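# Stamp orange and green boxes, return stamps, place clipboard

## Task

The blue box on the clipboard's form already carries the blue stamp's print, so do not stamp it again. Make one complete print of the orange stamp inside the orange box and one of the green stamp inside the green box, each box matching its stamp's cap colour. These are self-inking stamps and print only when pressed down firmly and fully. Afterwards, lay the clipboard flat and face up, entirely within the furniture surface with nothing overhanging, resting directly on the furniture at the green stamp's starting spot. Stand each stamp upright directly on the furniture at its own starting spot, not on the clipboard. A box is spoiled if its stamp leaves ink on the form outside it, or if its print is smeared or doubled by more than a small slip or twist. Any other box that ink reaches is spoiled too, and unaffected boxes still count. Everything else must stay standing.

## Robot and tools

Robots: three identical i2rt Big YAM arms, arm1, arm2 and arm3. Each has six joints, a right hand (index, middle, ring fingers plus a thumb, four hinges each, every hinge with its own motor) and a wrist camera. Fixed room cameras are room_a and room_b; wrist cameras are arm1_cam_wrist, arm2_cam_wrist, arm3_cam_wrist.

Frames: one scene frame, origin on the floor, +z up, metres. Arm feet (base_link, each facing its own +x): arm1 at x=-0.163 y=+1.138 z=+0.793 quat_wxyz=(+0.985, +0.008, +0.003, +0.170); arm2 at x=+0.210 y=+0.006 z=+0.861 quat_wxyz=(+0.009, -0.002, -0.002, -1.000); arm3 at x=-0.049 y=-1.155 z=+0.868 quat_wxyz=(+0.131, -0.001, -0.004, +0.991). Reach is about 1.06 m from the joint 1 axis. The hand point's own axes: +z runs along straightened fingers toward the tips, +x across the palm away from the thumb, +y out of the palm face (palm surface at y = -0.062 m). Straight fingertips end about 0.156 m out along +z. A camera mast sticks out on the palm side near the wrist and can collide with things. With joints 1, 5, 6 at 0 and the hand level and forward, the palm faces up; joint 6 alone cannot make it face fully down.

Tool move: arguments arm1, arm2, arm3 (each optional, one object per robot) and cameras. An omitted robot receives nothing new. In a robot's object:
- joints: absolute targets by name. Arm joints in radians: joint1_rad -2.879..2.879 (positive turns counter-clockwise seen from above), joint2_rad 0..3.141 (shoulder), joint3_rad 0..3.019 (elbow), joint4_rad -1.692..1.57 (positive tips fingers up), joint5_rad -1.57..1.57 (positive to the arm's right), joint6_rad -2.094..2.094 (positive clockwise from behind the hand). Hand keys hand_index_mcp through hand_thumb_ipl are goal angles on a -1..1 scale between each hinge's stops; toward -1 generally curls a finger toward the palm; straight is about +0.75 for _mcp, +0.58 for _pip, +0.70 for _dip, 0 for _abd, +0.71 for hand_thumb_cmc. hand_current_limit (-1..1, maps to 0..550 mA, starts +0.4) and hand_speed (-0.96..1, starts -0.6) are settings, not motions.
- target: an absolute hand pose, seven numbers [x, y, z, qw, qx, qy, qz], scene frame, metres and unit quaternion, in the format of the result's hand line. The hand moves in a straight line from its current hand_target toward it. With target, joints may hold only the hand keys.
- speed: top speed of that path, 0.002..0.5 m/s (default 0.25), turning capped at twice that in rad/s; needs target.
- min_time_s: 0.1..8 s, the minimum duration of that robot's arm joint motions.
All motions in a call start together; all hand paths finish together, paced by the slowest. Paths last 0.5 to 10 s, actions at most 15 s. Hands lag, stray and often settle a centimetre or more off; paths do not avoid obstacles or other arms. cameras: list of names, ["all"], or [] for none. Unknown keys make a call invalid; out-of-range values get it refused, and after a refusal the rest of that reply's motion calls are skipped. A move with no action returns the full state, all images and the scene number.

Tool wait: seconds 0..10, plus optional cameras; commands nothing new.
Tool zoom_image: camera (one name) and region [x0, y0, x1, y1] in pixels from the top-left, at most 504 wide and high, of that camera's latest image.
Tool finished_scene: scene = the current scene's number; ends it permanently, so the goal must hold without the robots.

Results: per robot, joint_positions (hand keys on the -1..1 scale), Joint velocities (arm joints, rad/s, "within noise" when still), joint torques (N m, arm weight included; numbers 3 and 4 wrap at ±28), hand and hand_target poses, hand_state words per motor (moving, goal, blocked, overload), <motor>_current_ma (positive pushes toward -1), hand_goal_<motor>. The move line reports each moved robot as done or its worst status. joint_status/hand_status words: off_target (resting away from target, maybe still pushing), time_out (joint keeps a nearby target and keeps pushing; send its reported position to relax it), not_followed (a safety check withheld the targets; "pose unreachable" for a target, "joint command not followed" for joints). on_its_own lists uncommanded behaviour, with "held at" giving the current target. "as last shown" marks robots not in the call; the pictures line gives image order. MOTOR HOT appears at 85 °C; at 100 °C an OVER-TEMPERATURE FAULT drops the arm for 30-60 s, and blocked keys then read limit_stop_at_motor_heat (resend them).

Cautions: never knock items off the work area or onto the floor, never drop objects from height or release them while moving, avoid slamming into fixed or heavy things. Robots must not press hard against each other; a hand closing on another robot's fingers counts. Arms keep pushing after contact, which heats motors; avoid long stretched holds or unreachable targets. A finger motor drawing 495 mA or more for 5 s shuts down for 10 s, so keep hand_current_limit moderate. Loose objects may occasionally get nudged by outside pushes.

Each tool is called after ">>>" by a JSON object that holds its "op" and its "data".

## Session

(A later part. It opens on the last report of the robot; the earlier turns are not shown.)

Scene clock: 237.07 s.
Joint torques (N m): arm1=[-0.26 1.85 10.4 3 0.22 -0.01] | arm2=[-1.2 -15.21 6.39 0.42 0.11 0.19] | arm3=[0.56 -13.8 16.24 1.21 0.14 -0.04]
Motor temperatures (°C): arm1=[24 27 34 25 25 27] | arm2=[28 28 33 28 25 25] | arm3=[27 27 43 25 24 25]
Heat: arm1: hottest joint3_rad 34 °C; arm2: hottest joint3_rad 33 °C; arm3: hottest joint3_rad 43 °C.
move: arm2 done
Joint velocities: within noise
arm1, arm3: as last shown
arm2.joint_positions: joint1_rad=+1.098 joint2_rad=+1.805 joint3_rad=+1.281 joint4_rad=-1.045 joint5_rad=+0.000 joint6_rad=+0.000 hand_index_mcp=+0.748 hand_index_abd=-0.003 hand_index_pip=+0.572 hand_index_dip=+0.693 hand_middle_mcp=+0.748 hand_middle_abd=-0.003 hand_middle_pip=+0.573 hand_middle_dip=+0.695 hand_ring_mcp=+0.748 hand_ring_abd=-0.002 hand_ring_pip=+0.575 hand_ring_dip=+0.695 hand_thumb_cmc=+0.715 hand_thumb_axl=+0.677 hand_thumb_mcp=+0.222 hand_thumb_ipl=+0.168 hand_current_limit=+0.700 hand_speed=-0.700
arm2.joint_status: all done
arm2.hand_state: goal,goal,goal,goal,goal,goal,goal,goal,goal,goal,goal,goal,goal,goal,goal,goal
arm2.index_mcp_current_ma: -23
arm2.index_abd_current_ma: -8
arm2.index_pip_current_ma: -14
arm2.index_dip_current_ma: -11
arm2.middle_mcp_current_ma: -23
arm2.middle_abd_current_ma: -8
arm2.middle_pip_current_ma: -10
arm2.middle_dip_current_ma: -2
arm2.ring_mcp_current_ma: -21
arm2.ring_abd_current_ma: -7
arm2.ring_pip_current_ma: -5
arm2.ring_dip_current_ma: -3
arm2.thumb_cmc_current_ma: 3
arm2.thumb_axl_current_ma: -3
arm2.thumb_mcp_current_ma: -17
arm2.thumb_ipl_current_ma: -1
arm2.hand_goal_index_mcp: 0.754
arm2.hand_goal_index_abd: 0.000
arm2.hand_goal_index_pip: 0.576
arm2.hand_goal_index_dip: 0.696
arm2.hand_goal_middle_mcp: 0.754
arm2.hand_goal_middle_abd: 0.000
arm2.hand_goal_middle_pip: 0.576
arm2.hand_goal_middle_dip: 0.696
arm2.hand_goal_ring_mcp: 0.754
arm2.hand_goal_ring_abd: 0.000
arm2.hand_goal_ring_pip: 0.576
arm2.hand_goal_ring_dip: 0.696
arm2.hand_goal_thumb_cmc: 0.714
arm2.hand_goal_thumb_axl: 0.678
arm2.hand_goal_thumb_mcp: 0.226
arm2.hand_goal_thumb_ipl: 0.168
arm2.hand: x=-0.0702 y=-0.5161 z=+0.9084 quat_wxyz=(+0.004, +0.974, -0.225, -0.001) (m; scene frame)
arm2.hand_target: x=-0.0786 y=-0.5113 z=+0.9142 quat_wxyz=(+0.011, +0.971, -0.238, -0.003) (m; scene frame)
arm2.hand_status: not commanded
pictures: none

>>> {"op": "move", "data": {"arm2": {"joints": {"joint2_rad": 1.6986, "joint3_rad": 1.4718, "joint4_rad": -1.292}, "min_time_s": 1.2}}}

>>> {"op": "move", "data": {"arm2": {"joints": {"joint2_rad": 0.967, "joint3_rad": 0.735, "joint4_rad": -1.34}, "min_time_s": 2.0}, "cameras": ["arm2_cam_wrist", "room_a", "arm3_cam_wrist"]}}

Scene clock: 243.37 s.
Joint torques (N m): arm1=[-0.32 1.85 10.4 3.03 0.22 -0.01] | arm2=[-1.26 -14.1 11.34 -0.23 0.11 0.18] | arm3=[0.56 -13.8 16.24 1.21 0.14 -0.04]
Motor temperatures (°C): arm1=[24 27 34 25 25 27] | arm2=[28 28 33 28 25 25] | arm3=[27 27 43 25 24 25]
Heat: arm1: hottest joint3_rad 34 °C; arm2: hottest joint3_rad 33 °C; arm3: hottest joint3_rad 43 °C.
move: arm2 done
Joint velocities: within noise
arm1, arm3: as last shown
arm2.joint_positions: joint1_rad=+1.098 joint2_rad=+1.706 joint3_rad=+1.427 joint4_rad=-1.282 joint5_rad=+0.000 joint6_rad=+0.000 hand_index_mcp=+0.750 hand_index_abd=-0.003 hand_index_pip=+0.573 hand_index_dip=+0.693 hand_middle_mcp=+0.750 hand_middle_abd=-0.003 hand_middle_pip=+0.573 hand_middle_dip=+0.695 hand_ring_mcp=+0.750 hand_ring_abd=-0.002 hand_ring_pip=+0.575 hand_ring_dip=+0.695 hand_thumb_cmc=+0.715 hand_thumb_axl=+0.677 hand_thumb_mcp=+0.222 hand_thumb_ipl=+0.168 hand_current_limit=+0.700 hand_speed=-0.700
arm2.joint_status: all done
arm2.hand_state: goal,goal,goal,goal,goal,goal,goal,goal,goal,goal,goal,goal,goal,goal,goal,goal
arm2.index_mcp_current_ma: -14
arm2.index_abd_current_ma: -8
arm2.index_pip_current_ma: -10
arm2.index_dip_current_ma: -9
arm2.middle_mcp_current_ma: -15
arm2.middle_abd_current_ma: -8
arm2.middle_pip_current_ma: -9
arm2.middle_dip_current_ma: -2
arm2.ring_mcp_current_ma: -15
arm2.ring_abd_current_ma: -7
arm2.ring_pip_current_ma: -5
arm2.ring_dip_current_ma: -3
arm2.thumb_cmc_current_ma: 3
arm2.thumb_axl_current_ma: -3
arm2.thumb_mcp_current_ma: -17
arm2.thumb_ipl_current_ma: -1
arm2.hand_goal_index_mcp: 0.754
arm2.hand_goal_index_abd: 0.000
arm2.hand_goal_index_pip: 0.576
arm2.hand_goal_index_dip: 0.696
arm2.hand_goal_middle_mcp: 0.754
arm2.hand_goal_middle_abd: 0.000
arm2.hand_goal_middle_pip: 0.576
arm2.hand_goal_middle_dip: 0.696
arm2.hand_goal_ring_mcp: 0.754
arm2.hand_goal_ring_abd: 0.000
arm2.hand_goal_ring_pip: 0.576
arm2.hand_goal_ring_dip: 0.696
arm2.hand_goal_thumb_cmc: 0.714
arm2.hand_goal_thumb_axl: 0.678
arm2.hand_goal_thumb_mcp: 0.226
arm2.hand_goal_thumb_ipl: 0.168
arm2.hand: x=-0.0710 y=-0.5181 z=+1.0087 quat_wxyz=(+0.008, +0.974, -0.225, -0.002) (m; scene frame)
arm2.hand_target: x=-0.0850 y=-0.5244 z=+1.0329 quat_wxyz=(+0.028, +0.971, -0.238, -0.007) (m; scene frame)
arm2.hand_status: not commanded
pictures: none

Scene clock: 245.70 s.
Joint torques (N m): arm1=[-0.21 1.79 10.39 3.02 0.22 -0.02] | arm2=[-1.2 -3.78 7.75 -0.12 0.11 0.18] | arm3=[0.56 -13.86 16.23 1.21 0.14 -0.04]
Motor temperatures (°C): arm1=[24 27 34 25 25 27] | arm2=[28 28 33 28 25 25] | arm3=[27 27 43 25 24 25]
Heat: arm1: hottest joint3_rad 34 °C; arm2: hottest joint3_rad 33 °C; arm3: hottest joint3_rad 43 °C.
move: arm2 done
Joint velocities: within noise
arm1, arm3: as last shown
arm2.joint_positions: joint1_rad=+1.098 joint2_rad=+0.970 joint3_rad=+0.736 joint4_rad=-1.333 joint5_rad=+0.000 joint6_rad=+0.000 hand_index_mcp=+0.751 hand_index_abd=-0.003 hand_index_pip=+0.573 hand_index_dip=+0.693 hand_middle_mcp=+0.751 hand_middle_abd=-0.003 hand_middle_pip=+0.573 hand_middle_dip=+0.695 hand_ring_mcp=+0.750 hand_ring_abd=-0.002 hand_ring_pip=+0.575 hand_ring_dip=+0.695 hand_thumb_cmc=+0.715 hand_thumb_axl=+0.677 hand_thumb_mcp=+0.222 hand_thumb_ipl=+0.168 hand_current_limit=+0.700 hand_speed=-0.700
arm2.joint_status: all done
arm2.hand_state: goal,goal,goal,goal,goal,goal,goal,goal,goal,goal,goal,goal,goal,goal,goal,goal
arm2.index_mcp_current_ma: -11
arm2.index_abd_current_ma: -8
arm2.index_pip_current_ma: -9
arm2.index_dip_current_ma: -9
arm2.middle_mcp_current_ma: -12
arm2.middle_abd_current_ma: -8
arm2.middle_pip_current_ma: -8
arm2.middle_dip_current_ma: -2
arm2.ring_mcp_current_ma: -13
arm2.ring_abd_current_ma: -7
arm2.ring_pip_current_ma: -5
arm2.ring_dip_current_ma: -3
arm2.thumb_cmc_current_ma: 3
arm2.thumb_axl_current_ma: -3
arm2.thumb_mcp_current_ma: -17
arm2.thumb_ipl_current_ma: -1
arm2.hand_goal_index_mcp: 0.754
arm2.hand_goal_index_abd: 0.000
arm2.hand_goal_index_pip: 0.576
arm2.hand_goal_index_dip: 0.696
arm2.hand_goal_middle_mcp: 0.754
arm2.hand_goal_middle_abd: 0.000
arm2.hand_goal_middle_pip: 0.576
arm2.hand_goal_middle_dip: 0.696
arm2.hand_goal_ring_mcp: 0.754
arm2.hand_goal_ring_abd: 0.000
arm2.hand_goal_ring_pip: 0.576
arm2.hand_goal_ring_dip: 0.696
arm2.hand_goal_thumb_cmc: 0.714
arm2.hand_goal_thumb_axl: 0.678
arm2.hand_goal_thumb_mcp: 0.226
arm2.hand_goal_thumb_ipl: 0.168
arm2.hand: x=+0.0490 y=-0.2725 z=+1.0082 quat_wxyz=(+0.005, +0.974, -0.225, -0.002) (m; scene frame)
arm2.hand_target: x=+0.0452 y=-0.2673 z=+1.0077 quat_wxyz=(+0.002, +0.971, -0.238, -0.001) (m; scene frame)
arm2.hand_status: not commanded
pictures: arm2_cam_wrist, arm3_cam_wrist, room_a
Images, in order (width x height): arm2_cam_wrist 672x504, arm3_cam_wrist 672x504, room_a 672x504.

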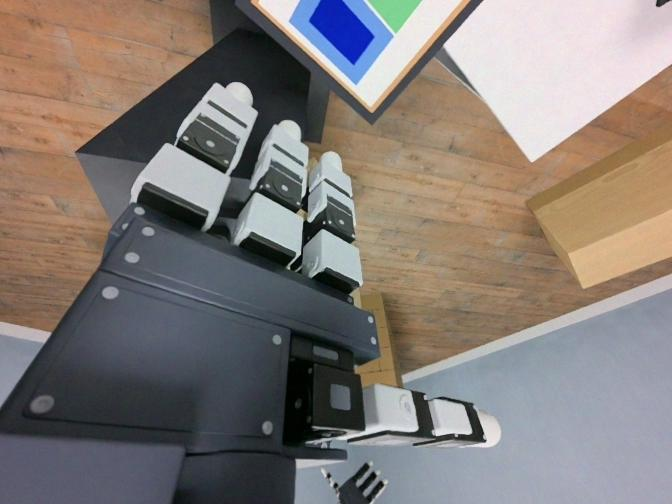

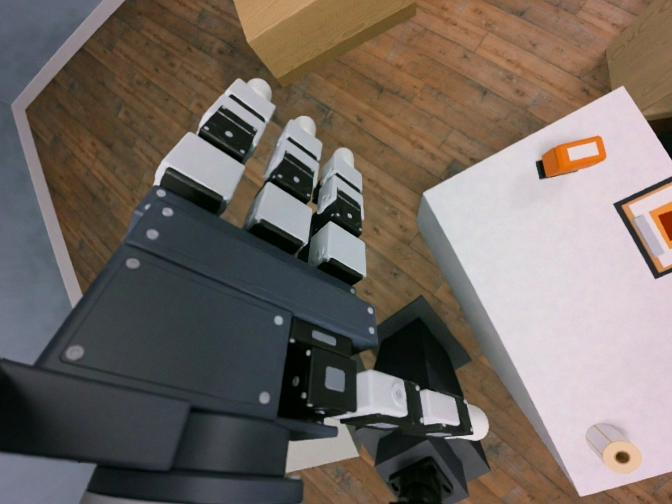

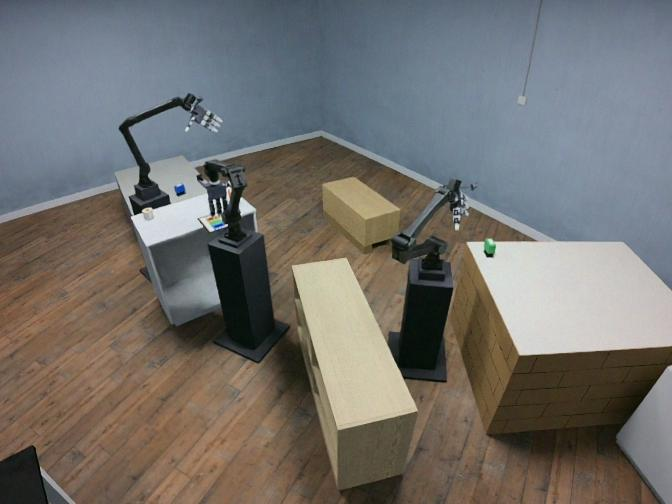

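>>> {"op": "zoom_image", "data": {"camera": "arm2_cam_wrist", "region": [50, 0, 400, 250]}}

>>> {"op": "zoom_image", "data": {"camera": "room_a", "region": [180, 150, 280, 270]}}

Scaled by 1.440 from the camera's 672x504 image, which has a finer 960x720 frame.

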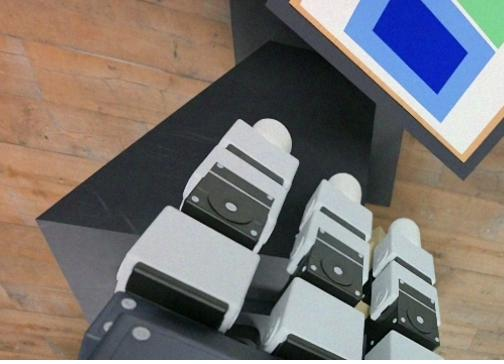

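Scaled by 4.200 from the camera's 672x504 image, which has a finer 960x720 frame.

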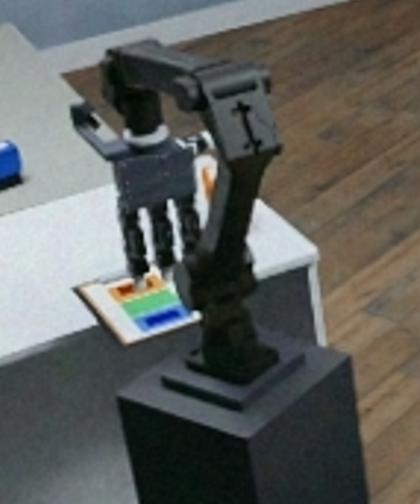

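>>> {"op": "move", "data": {"arm2": {"joints": {"joint2_rad": 1.114, "joint3_rad": 0.533, "joint4_rad": -0.989}, "min_time_s": 1.2}}}

>>> {"op": "move", "data": {"arm2": {"joints": {"joint2_rad": 1.319, "joint3_rad": 0.441, "joint4_rad": -0.693}, "min_time_s": 1.2}, "cameras": ["arm2_cam_wrist", "room_a", "room_b"]}}

Scene clock: 249.83 s.
Joint torques (N m): arm1=[-0.26 1.9 10.4 3.04 0.22 -0.01] | arm2=[-1.2 -3.78 6.64 0.57 0.11 0.18] | arm3=[0.56 -13.8 16.23 1.21 0.14 -0.04]
Motor temperatures (°C): arm1=[24 27 34 25 25 27] | arm2=[28 28 32 28 25 25] | arm3=[27 27 43 25 24 25]
Heat: arm1: hottest joint3_rad 34 °C; arm2: hottest joint3_rad 32 °C; arm3: hottest joint3_rad 43 °C.
move: arm2 done
Joint velocities: within noise
arm1, arm3: as last shown
arm2.joint_positions: joint1_rad=+1.098 joint2_rad=+1.108 joint3_rad=+0.535 joint4_rad=-1.001 joint5_rad=+0.000 joint6_rad=+0.000 hand_index_mcp=+0.751 hand_index_abd=-0.003 hand_index_pip=+0.573 hand_index_dip=+0.693 hand_middle_mcp=+0.751 hand_middle_abd=-0.003 hand_middle_pip=+0.574 hand_middle_dip=+0.695 hand_ring_mcp=+0.751 hand_ring_abd=-0.002 hand_ring_pip=+0.575 hand_ring_dip=+0.695 hand_thumb_cmc=+0.715 hand_thumb_axl=+0.677 hand_thumb_mcp=+0.222 hand_thumb_ipl=+0.168 hand_current_limit=+0.700 hand_speed=-0.700
arm2.joint_status: all done
arm2.hand_state: goal,goal,goal,goal,goal,goal,goal,goal,goal,goal,goal,goal,goal,goal,goal,goal
arm2.index_mcp_current_ma: -10
arm2.index_abd_current_ma: -8
arm2.index_pip_current_ma: -9
arm2.index_dip_current_ma: -9
arm2.middle_mcp_current_ma: -10
arm2.middle_abd_current_ma: -8
arm2.middle_pip_current_ma: -8
arm2.middle_dip_current_ma: -2
arm2.ring_mcp_current_ma: -11
arm2.ring_abd_current_ma: -7
arm2.ring_pip_current_ma: -5
arm2.ring_dip_current_ma: -3
arm2.thumb_cmc_current_ma: 3
arm2.thumb_axl_current_ma: -3
arm2.thumb_mcp_current_ma: -17
arm2.thumb_ipl_current_ma: -1
arm2.hand_goal_index_mcp: 0.754
arm2.hand_goal_index_abd: 0.000
arm2.hand_goal_index_pip: 0.576
arm2.hand_goal_index_dip: 0.696
arm2.hand_goal_middle_mcp: 0.754
arm2.hand_goal_middle_abd: 0.000
arm2.hand_goal_middle_pip: 0.576
arm2.hand_goal_middle_dip: 0.696
arm2.hand_goal_ring_mcp: 0.754
arm2.hand_goal_ring_abd: 0.000
arm2.hand_goal_ring_pip: 0.576
arm2.hand_goal_ring_dip: 0.696
arm2.hand_goal_thumb_cmc: 0.714
arm2.hand_goal_thumb_axl: 0.678
arm2.hand_goal_thumb_mcp: 0.226
arm2.hand_goal_thumb_ipl: 0.168
arm2.hand: x=+0.0498 y=-0.2705 z=+0.9073 quat_wxyz=(+0.001, +0.974, -0.225, -0.001) (m; scene frame)
arm2.hand_target: x=+0.0442 y=-0.2689 z=+0.9057 quat_wxyz=(+0.003, +0.971, -0.238, -0.002) (m; scene frame)
arm2.hand_status: not commanded
pictures: none

Scene clock: 251.47 s.
Joint torques (N m): arm1=[-0.32 1.79 10.37 3.02 0.23 -0.02] | arm2=[-1.2 -4.72 4.98 0.57 0.11 0.19] | arm3=[0.62 -13.8 16.23 1.21 0.15 -0.04]
Motor temperatures (°C): arm1=[24 27 34 25 25 27] | arm2=[28 28 32 28 25 25] | arm3=[27 27 43 25 24 25]
Heat: arm1: hottest joint3_rad 34 °C; arm2: hottest joint3_rad 32 °C; arm3: hottest joint3_rad 43 °C.
move: arm2 done
Joint velocities: within noise
arm1, arm3: as last shown
arm2.joint_positions: joint1_rad=+1.098 joint2_rad=+1.312 joint3_rad=+0.445 joint4_rad=-0.706 joint5_rad=+0.000 joint6_rad=+0.000 hand_index_mcp=+0.751 hand_index_abd=-0.003 hand_index_pip=+0.573 hand_index_dip=+0.693 hand_middle_mcp=+0.751 hand_middle_abd=-0.003 hand_middle_pip=+0.574 hand_middle_dip=+0.695 hand_ring_mcp=+0.751 hand_ring_abd=-0.002 hand_ring_pip=+0.575 hand_ring_dip=+0.695 hand_thumb_cmc=+0.715 hand_thumb_axl=+0.677 hand_thumb_mcp=+0.222 hand_thumb_ipl=+0.168 hand_current_limit=+0.700 hand_speed=-0.700
arm2.joint_status: all done
arm2.hand_state: goal,goal,goal,goal,goal,goal,goal,goal,goal,goal,goal,goal,goal,goal,goal,goal
arm2.index_mcp_current_ma: -10
arm2.index_abd_current_ma: -8
arm2.index_pip_current_ma: -9
arm2.index_dip_current_ma: -9
arm2.middle_mcp_current_ma: -10
arm2.middle_abd_current_ma: -8
arm2.middle_pip_current_ma: -8
arm2.middle_dip_current_ma: -2
arm2.ring_mcp_current_ma: -11
arm2.ring_abd_current_ma: -7
arm2.ring_pip_current_ma: -5
arm2.ring_dip_current_ma: -3
arm2.thumb_cmc_current_ma: 3
arm2.thumb_axl_current_ma: -3
arm2.thumb_mcp_current_ma: -17
arm2.thumb_ipl_current_ma: -1
arm2.hand_goal_index_mcp: 0.754
arm2.hand_goal_index_abd: 0.000
arm2.hand_goal_index_pip: 0.576
arm2.hand_goal_index_dip: 0.696
arm2.hand_goal_middle_mcp: 0.754
arm2.hand_goal_middle_abd: 0.000
arm2.hand_goal_middle_pip: 0.576
arm2.hand_goal_middle_dip: 0.696
arm2.hand_goal_ring_mcp: 0.754
arm2.hand_goal_ring_abd: 0.000
arm2.hand_goal_ring_pip: 0.576
arm2.hand_goal_ring_dip: 0.696
arm2.hand_goal_thumb_cmc: 0.714
arm2.hand_goal_thumb_axl: 0.678
arm2.hand_goal_thumb_mcp: 0.226
arm2.hand_goal_thumb_ipl: 0.168
arm2.hand: x=+0.0480 y=-0.2738 z=+0.8373 quat_wxyz=(+0.001, +0.974, -0.225, -0.001) (m; scene frame)
arm2.hand_target: x=+0.0432 y=-0.2708 z=+0.8352 quat_wxyz=(+0.002, +0.971, -0.238, -0.001) (m; scene frame)
arm2.hand_status: not commanded
pictures: arm2_cam_wrist, room_a, room_b
Images, in order (width x height): arm2_cam_wrist 672x504, room_a 672x504, room_b 672x504.

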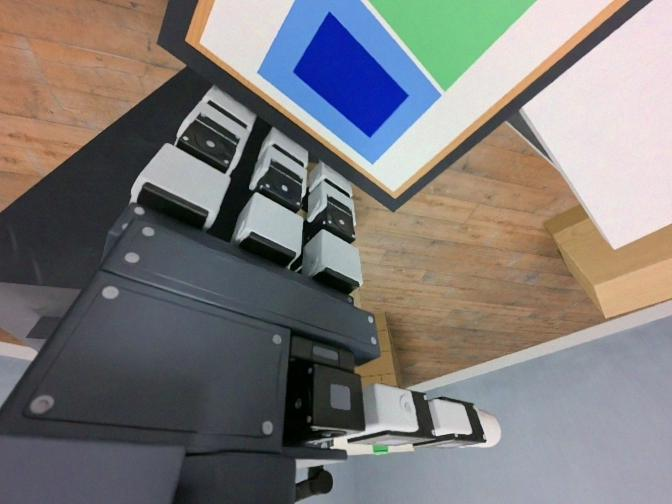

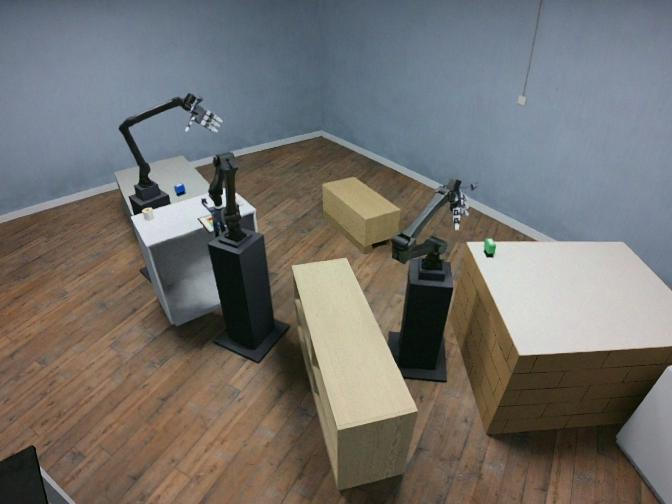

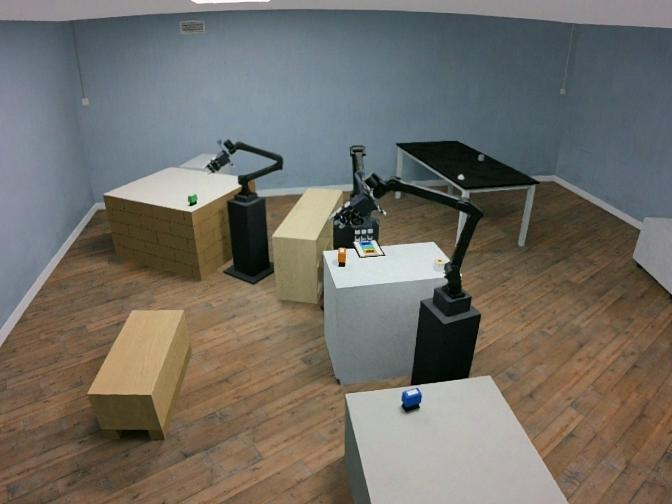

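>>> {"op": "move", "data": {"arm2": {"joints": {"joint2_rad": 1.573, "joint3_rad": 0.403, "joint4_rad": -0.401}, "min_time_s": 1.5}, "cameras": ["arm2_cam_wrist", "room_a", "room_b"]}}

Scene clock: 254.40 s.
Joint torques (N m): arm1=[-0.26 1.73 10.37 3.02 0.21 -0.02] | arm2=[-1.2 -5.95 2.97 0.58 0.11 0.19] | arm3=[0.56 -13.8 16.23 1.2 0.14 -0.04]
Motor temperatures (°C): arm1=[24 27 34 25 25 27] | arm2=[28 27 32 28 25 25] | arm3=[27 27 43 25 24 25]
Heat: arm1: hottest joint3_rad 34 °C; arm2: hottest joint3_rad 32 °C; arm3: hottest joint3_rad 43 °C.
move: arm2 done
Joint velocities: within noise
arm1.joint_positions: joint1_rad=+2.502 joint2_rad=+0.294 joint3_rad=+0.686 joint4_rad=-0.986 joint5_rad=-0.050 joint6_rad=+1.110 hand_index_mcp=+0.755 hand_index_abd=+0.001 hand_index_pip=+0.577 hand_index_dip=+0.696 hand_middle_mcp=+0.755 hand_middle_abd=+0.001 hand_middle_pip=+0.577 hand_middle_dip=+0.696 hand_ring_mcp=+0.755 hand_ring_abd=+0.001 hand_ring_pip=+0.577 hand_ring_dip=+0.696 hand_thumb_cmc=+0.715 hand_thumb_axl=+0.677 hand_thumb_mcp=+0.225 hand_thumb_ipl=+0.168 hand_current_limit=+0.400 hand_speed=-0.600
arm1.joint_status: not commanded
arm1.hand_state: goal,goal,goal,goal,goal,goal,goal,goal,goal,goal,goal,goal,goal,goal,goal,goal
arm1.index_mcp_current_ma: 1
arm1.index_abd_current_ma: 0
arm1.index_pip_current_ma: 0
arm1.index_dip_current_ma: 0
arm1.middle_mcp_current_ma: 1
arm1.middle_abd_current_ma: 0
arm1.middle_pip_current_ma: 0
arm1.middle_dip_current_ma: 0
arm1.ring_mcp_current_ma: 1
arm1.ring_abd_current_ma: 0
arm1.ring_pip_current_ma: 0
arm1.ring_dip_current_ma: 0
arm1.thumb_cmc_current_ma: 0
arm1.thumb_axl_current_ma: 0
arm1.thumb_mcp_current_ma: 0
arm1.thumb_ipl_current_ma: 0
arm1.hand_goal_index_mcp: 0.754
arm1.hand_goal_index_abd: 0.000
arm1.hand_goal_index_pip: 0.576
arm1.hand_goal_index_dip: 0.696
arm1.hand_goal_middle_mcp: 0.754
arm1.hand_goal_middle_abd: 0.000
arm1.hand_goal_middle_pip: 0.576
arm1.hand_goal_middle_dip: 0.696
arm1.hand_goal_ring_mcp: 0.754
arm1.hand_goal_ring_abd: 0.000
arm1.hand_goal_ring_pip: 0.576
arm1.hand_goal_ring_dip: 0.696
arm1.hand_goal_thumb_cmc: 0.714
arm1.hand_goal_thumb_axl: 0.678
arm1.hand_goal_thumb_mcp: 0.226
arm1.hand_goal_thumb_ipl: 0.168
arm1.hand: x=-0.3774 y=+1.2809 z=+1.1214 quat_wxyz=(-0.447, -0.086, +0.876, +0.160) (m; scene frame)
arm1.hand_target: x=-0.3780 y=+1.2784 z=+1.1299 quat_wxyz=(-0.462, -0.085, +0.868, +0.161) (m; scene frame)
arm1.hand_status: not commanded
arm2.joint_positions: joint1_rad=+1.098 joint2_rad=+1.565 joint3_rad=+0.407 joint4_rad=-0.414 joint5_rad=+0.000 joint6_rad=+0.000 hand_index_mcp=+0.751 hand_index_abd=-0.003 hand_index_pip=+0.573 hand_index_dip=+0.693 hand_middle_mcp=+0.751 hand_middle_abd=-0.003 hand_middle_pip=+0.574 hand_middle_dip=+0.695 hand_ring_mcp=+0.751 hand_ring_abd=-0.002 hand_ring_pip=+0.575 hand_ring_dip=+0.695 hand_thumb_cmc=+0.715 hand_thumb_axl=+0.677 hand_thumb_mcp=+0.222 hand_thumb_ipl=+0.168 hand_current_limit=+0.700 hand_speed=-0.700
arm2.joint_status: all done
arm2.hand_state: goal,goal,goal,goal,goal,goal,goal,goal,goal,goal,goal,goal,goal,goal,goal,goal
arm2.index_mcp_current_ma: -10
arm2.index_abd_current_ma: -8
arm2.index_pip_current_ma: -9
arm2.index_dip_current_ma: -9
arm2.middle_mcp_current_ma: -10
arm2.middle_abd_current_ma: -8
arm2.middle_pip_current_ma: -8
arm2.middle_dip_current_ma: -2
arm2.ring_mcp_current_ma: -11
arm2.ring_abd_current_ma: -7
arm2.ring_pip_current_ma: -5
arm2.ring_dip_current_ma: -3
arm2.thumb_cmc_current_ma: 3
arm2.thumb_axl_current_ma: -3
arm2.thumb_mcp_current_ma: -17
arm2.thumb_ipl_current_ma: -1
arm2.hand_goal_index_mcp: 0.754
arm2.hand_goal_index_abd: 0.000
arm2.hand_goal_index_pip: 0.576
arm2.hand_goal_index_dip: 0.696
arm2.hand_goal_middle_mcp: 0.754
arm2.hand_goal_middle_abd: 0.000
arm2.hand_goal_middle_pip: 0.576
arm2.hand_goal_middle_dip: 0.696
arm2.hand_goal_ring_mcp: 0.754
arm2.hand_goal_ring_abd: 0.000
arm2.hand_goal_ring_pip: 0.576
arm2.hand_goal_ring_dip: 0.696
arm2.hand_goal_thumb_cmc: 0.714
arm2.hand_goal_thumb_axl: 0.678
arm2.hand_goal_thumb_mcp: 0.226
arm2.hand_goal_thumb_ipl: 0.168
arm2.hand: x=+0.0461 y=-0.2774 z=+0.7747 quat_wxyz=(+0.003, +0.974, -0.225, -0.001) (m; scene frame)
arm2.hand_target: x=+0.0419 y=-0.2731 z=+0.7722 quat_wxyz=(+0.002, +0.971, -0.238, -0.001) (m; scene frame)
arm2.hand_status: not commanded
arm3.joint_positions: joint1_rad=-0.453 joint2_rad=+1.347 joint3_rad=+1.634 joint4_rad=-0.983 joint5_rad=+0.015 joint6_rad=+1.042 hand_index_mcp=+0.755 hand_index_abd=+0.000 hand_index_pip=+0.577 hand_index_dip=+0.696 hand_middle_mcp=+0.756 hand_middle_abd=+0.000 hand_middle_pip=+0.577 hand_middle_dip=+0.696 hand_ring_mcp=+0.756 hand_ring_abd=+0.000 hand_ring_pip=+0.577 hand_ring_dip=+0.696 hand_thumb_cmc=+0.715 hand_thumb_axl=+0.677 hand_thumb_mcp=+0.225 hand_thumb_ipl=+0.168 hand_current_limit=+0.400 hand_speed=-0.600
arm3.joint_status: not commanded
arm3.hand_state: goal,goal,goal,goal,goal,goal,goal,goal,goal,goal,goal,goal,goal,goal,goal,goal
arm3.index_mcp_current_ma: 2
arm3.index_abd_current_ma: 0
arm3.index_pip_current_ma: 1
arm3.index_dip_current_ma: 0
arm3.middle_mcp_current_ma: 3
arm3.middle_abd_current_ma: 0
arm3.middle_pip_current_ma: 1
arm3.middle_dip_current_ma: 0
arm3.ring_mcp_current_ma: 3
arm3.ring_abd_current_ma: 0
arm3.ring_pip_current_ma: 1
arm3.ring_dip_current_ma: 0
arm3.thumb_cmc_current_ma: 2
arm3.thumb_axl_current_ma: -1
arm3.thumb_mcp_current_ma: -2
arm3.thumb_ipl_current_ma: -1
arm3.hand_goal_index_mcp: 0.754
arm3.hand_goal_index_abd: 0.000
arm3.hand_goal_index_pip: 0.576
arm3.hand_goal_index_dip: 0.696
arm3.hand_goal_middle_mcp: 0.754
arm3.hand_goal_middle_abd: 0.000
arm3.hand_goal_middle_pip: 0.576
arm3.hand_goal_middle_dip: 0.696
arm3.hand_goal_ring_mcp: 0.754
arm3.hand_goal_ring_abd: 0.000
arm3.hand_goal_ring_pip: 0.576
arm3.hand_goal_ring_dip: 0.696
arm3.hand_goal_thumb_cmc: 0.714
arm3.hand_goal_thumb_axl: 0.678
arm3.hand_goal_thumb_mcp: 0.226
arm3.hand_goal_thumb_ipl: 0.168
arm3.hand: x=-0.4257 y=-0.7152 z=+1.3526 quat_wxyz=(-0.339, +0.086, +0.901, +0.256) (m; scene frame)
arm3.hand_target: x=-0.4266 y=-0.7165 z=+1.3735 quat_wxyz=(-0.348, +0.086, +0.896, +0.263) (m; scene frame)
arm3.hand_status: not commanded
pictures: arm2_cam_wrist, room_a, room_b
Images, in order (width x height): arm2_cam_wrist 672x504, room_a 672x504, room_b 672x504.

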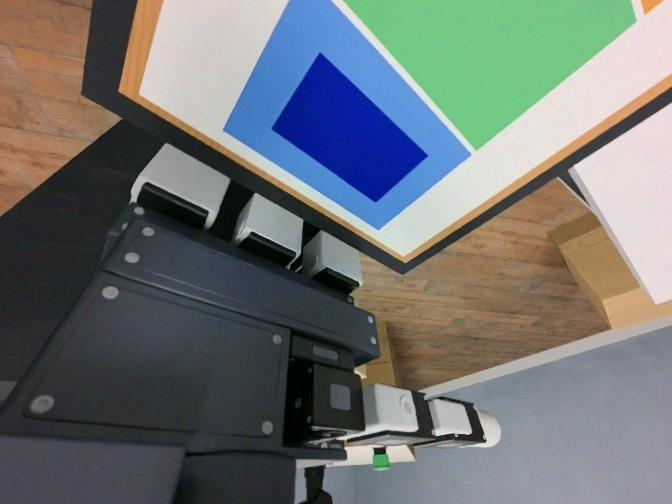

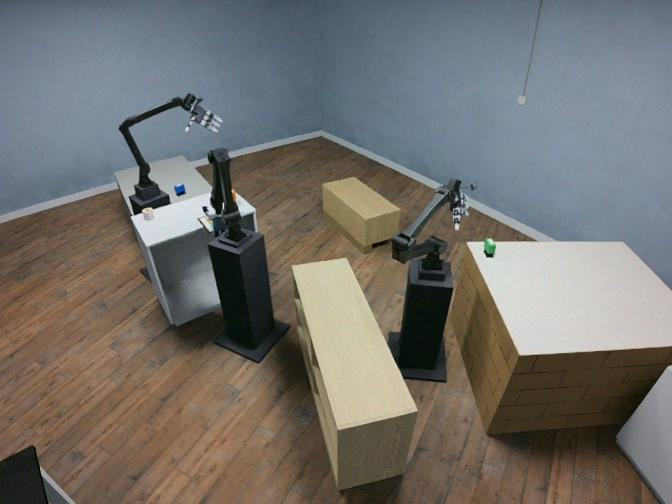

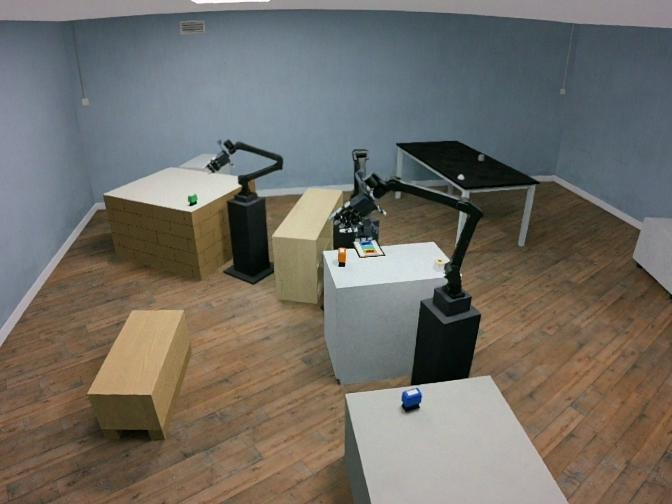

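>>> {"op": "move", "data": {"arm2": {"joints": {"hand_index_mcp": 0.178, "hand_index_pip": -0.124, "hand_index_dip": 0.406, "hand_middle_mcp": 0.178, "hand_middle_pip": -0.124, "hand_middle_dip": 0.406, "hand_ring_mcp": 0.178, "hand_ring_pip": -0.124, "hand_ring_dip": 0.406, "hand_speed": -0.8}}, "cameras": ["arm2_cam_wrist"]}}

>>> {"op": "move", "data": {"arm2": {"joints": {"hand_thumb_cmc": -0.571}}, "cameras": ["arm2_cam_wrist", "room_b"]}}

Scene clock: 257.07 s.
Joint torques (N m): arm1=[-0.21 1.85 10.36 3.03 0.22 -0.01] | arm2=[-1.2 -6.12 3.11 0.72 0.11 0.17] | arm3=[0.62 -13.8 16.24 1.2 0.14 -0.04]
Motor temperatures (°C): arm1=[24 27 34 25 25 27] | arm2=[28 27 32 28 25 25] | arm3=[27 27 43 25 24 25]
Heat: arm1: hottest joint3_rad 34 °C; arm2: hottest joint3_rad 32 °C; arm3: hottest joint3_rad 43 °C.
move: arm2 done
Joint velocities: within noise
arm1, arm3: as last shown
arm2.joint_positions: joint1_rad=+1.098 joint2_rad=+1.565 joint3_rad=+0.407 joint4_rad=-0.414 joint5_rad=+0.000 joint6_rad=+0.001 hand_index_mcp=+0.194 hand_index_abd=-0.003 hand_index_pip=-0.116 hand_index_dip=+0.409 hand_middle_mcp=+0.194 hand_middle_abd=-0.003 hand_middle_pip=-0.117 hand_middle_dip=+0.409 hand_ring_mcp=+0.194 hand_ring_abd=-0.002 hand_ring_pip=-0.117 hand_ring_dip=+0.410 hand_thumb_cmc=+0.715 hand_thumb_axl=+0.677 hand_thumb_mcp=+0.222 hand_thumb_ipl=+0.168 hand_current_limit=+0.700 hand_speed=-0.800
arm2.joint_status: all done
arm2.hand_state: goal,goal,goal,goal,goal,goal,goal,goal,goal,goal,goal,goal,goal,goal,goal,goal
arm2.index_mcp_current_ma: 68
arm2.index_abd_current_ma: -8
arm2.index_pip_current_ma: 27
arm2.index_dip_current_ma: 12
arm2.middle_mcp_current_ma: 65
arm2.middle_abd_current_ma: -8
arm2.middle_pip_current_ma: 25
arm2.middle_dip_current_ma: 10
arm2.ring_mcp_current_ma: 67
arm2.ring_abd_current_ma: -7
arm2.ring_pip_current_ma: 25
arm2.ring_dip_current_ma: 13
arm2.thumb_cmc_current_ma: 3
arm2.thumb_axl_current_ma: -3
arm2.thumb_mcp_current_ma: -17
arm2.thumb_ipl_current_ma: -1
arm2.hand_goal_index_mcp: 0.178
arm2.hand_goal_index_abd: 0.000
arm2.hand_goal_index_pip: -0.124
arm2.hand_goal_index_dip: 0.406
arm2.hand_goal_middle_mcp: 0.178
arm2.hand_goal_middle_abd: 0.000
arm2.hand_goal_middle_pip: -0.124
arm2.hand_goal_middle_dip: 0.406
arm2.hand_goal_ring_mcp: 0.178
arm2.hand_goal_ring_abd: 0.000
arm2.hand_goal_ring_pip: -0.124
arm2.hand_goal_ring_dip: 0.406
arm2.hand_goal_thumb_cmc: 0.714
arm2.hand_goal_thumb_axl: 0.678
arm2.hand_goal_thumb_mcp: 0.226
arm2.hand_goal_thumb_ipl: 0.168
arm2.hand: x=+0.0460 y=-0.2773 z=+0.7747 quat_wxyz=(+0.003, +0.974, -0.226, -0.001) (m; scene frame)
arm2.hand_target: x=+0.0419 y=-0.2731 z=+0.7722 quat_wxyz=(+0.002, +0.971, -0.238, -0.001) (m; scene frame)
arm2.hand_status: not commanded
pictures: arm2_cam_wrist
Images, in order (width x height): arm2_cam_wrist 672x504.

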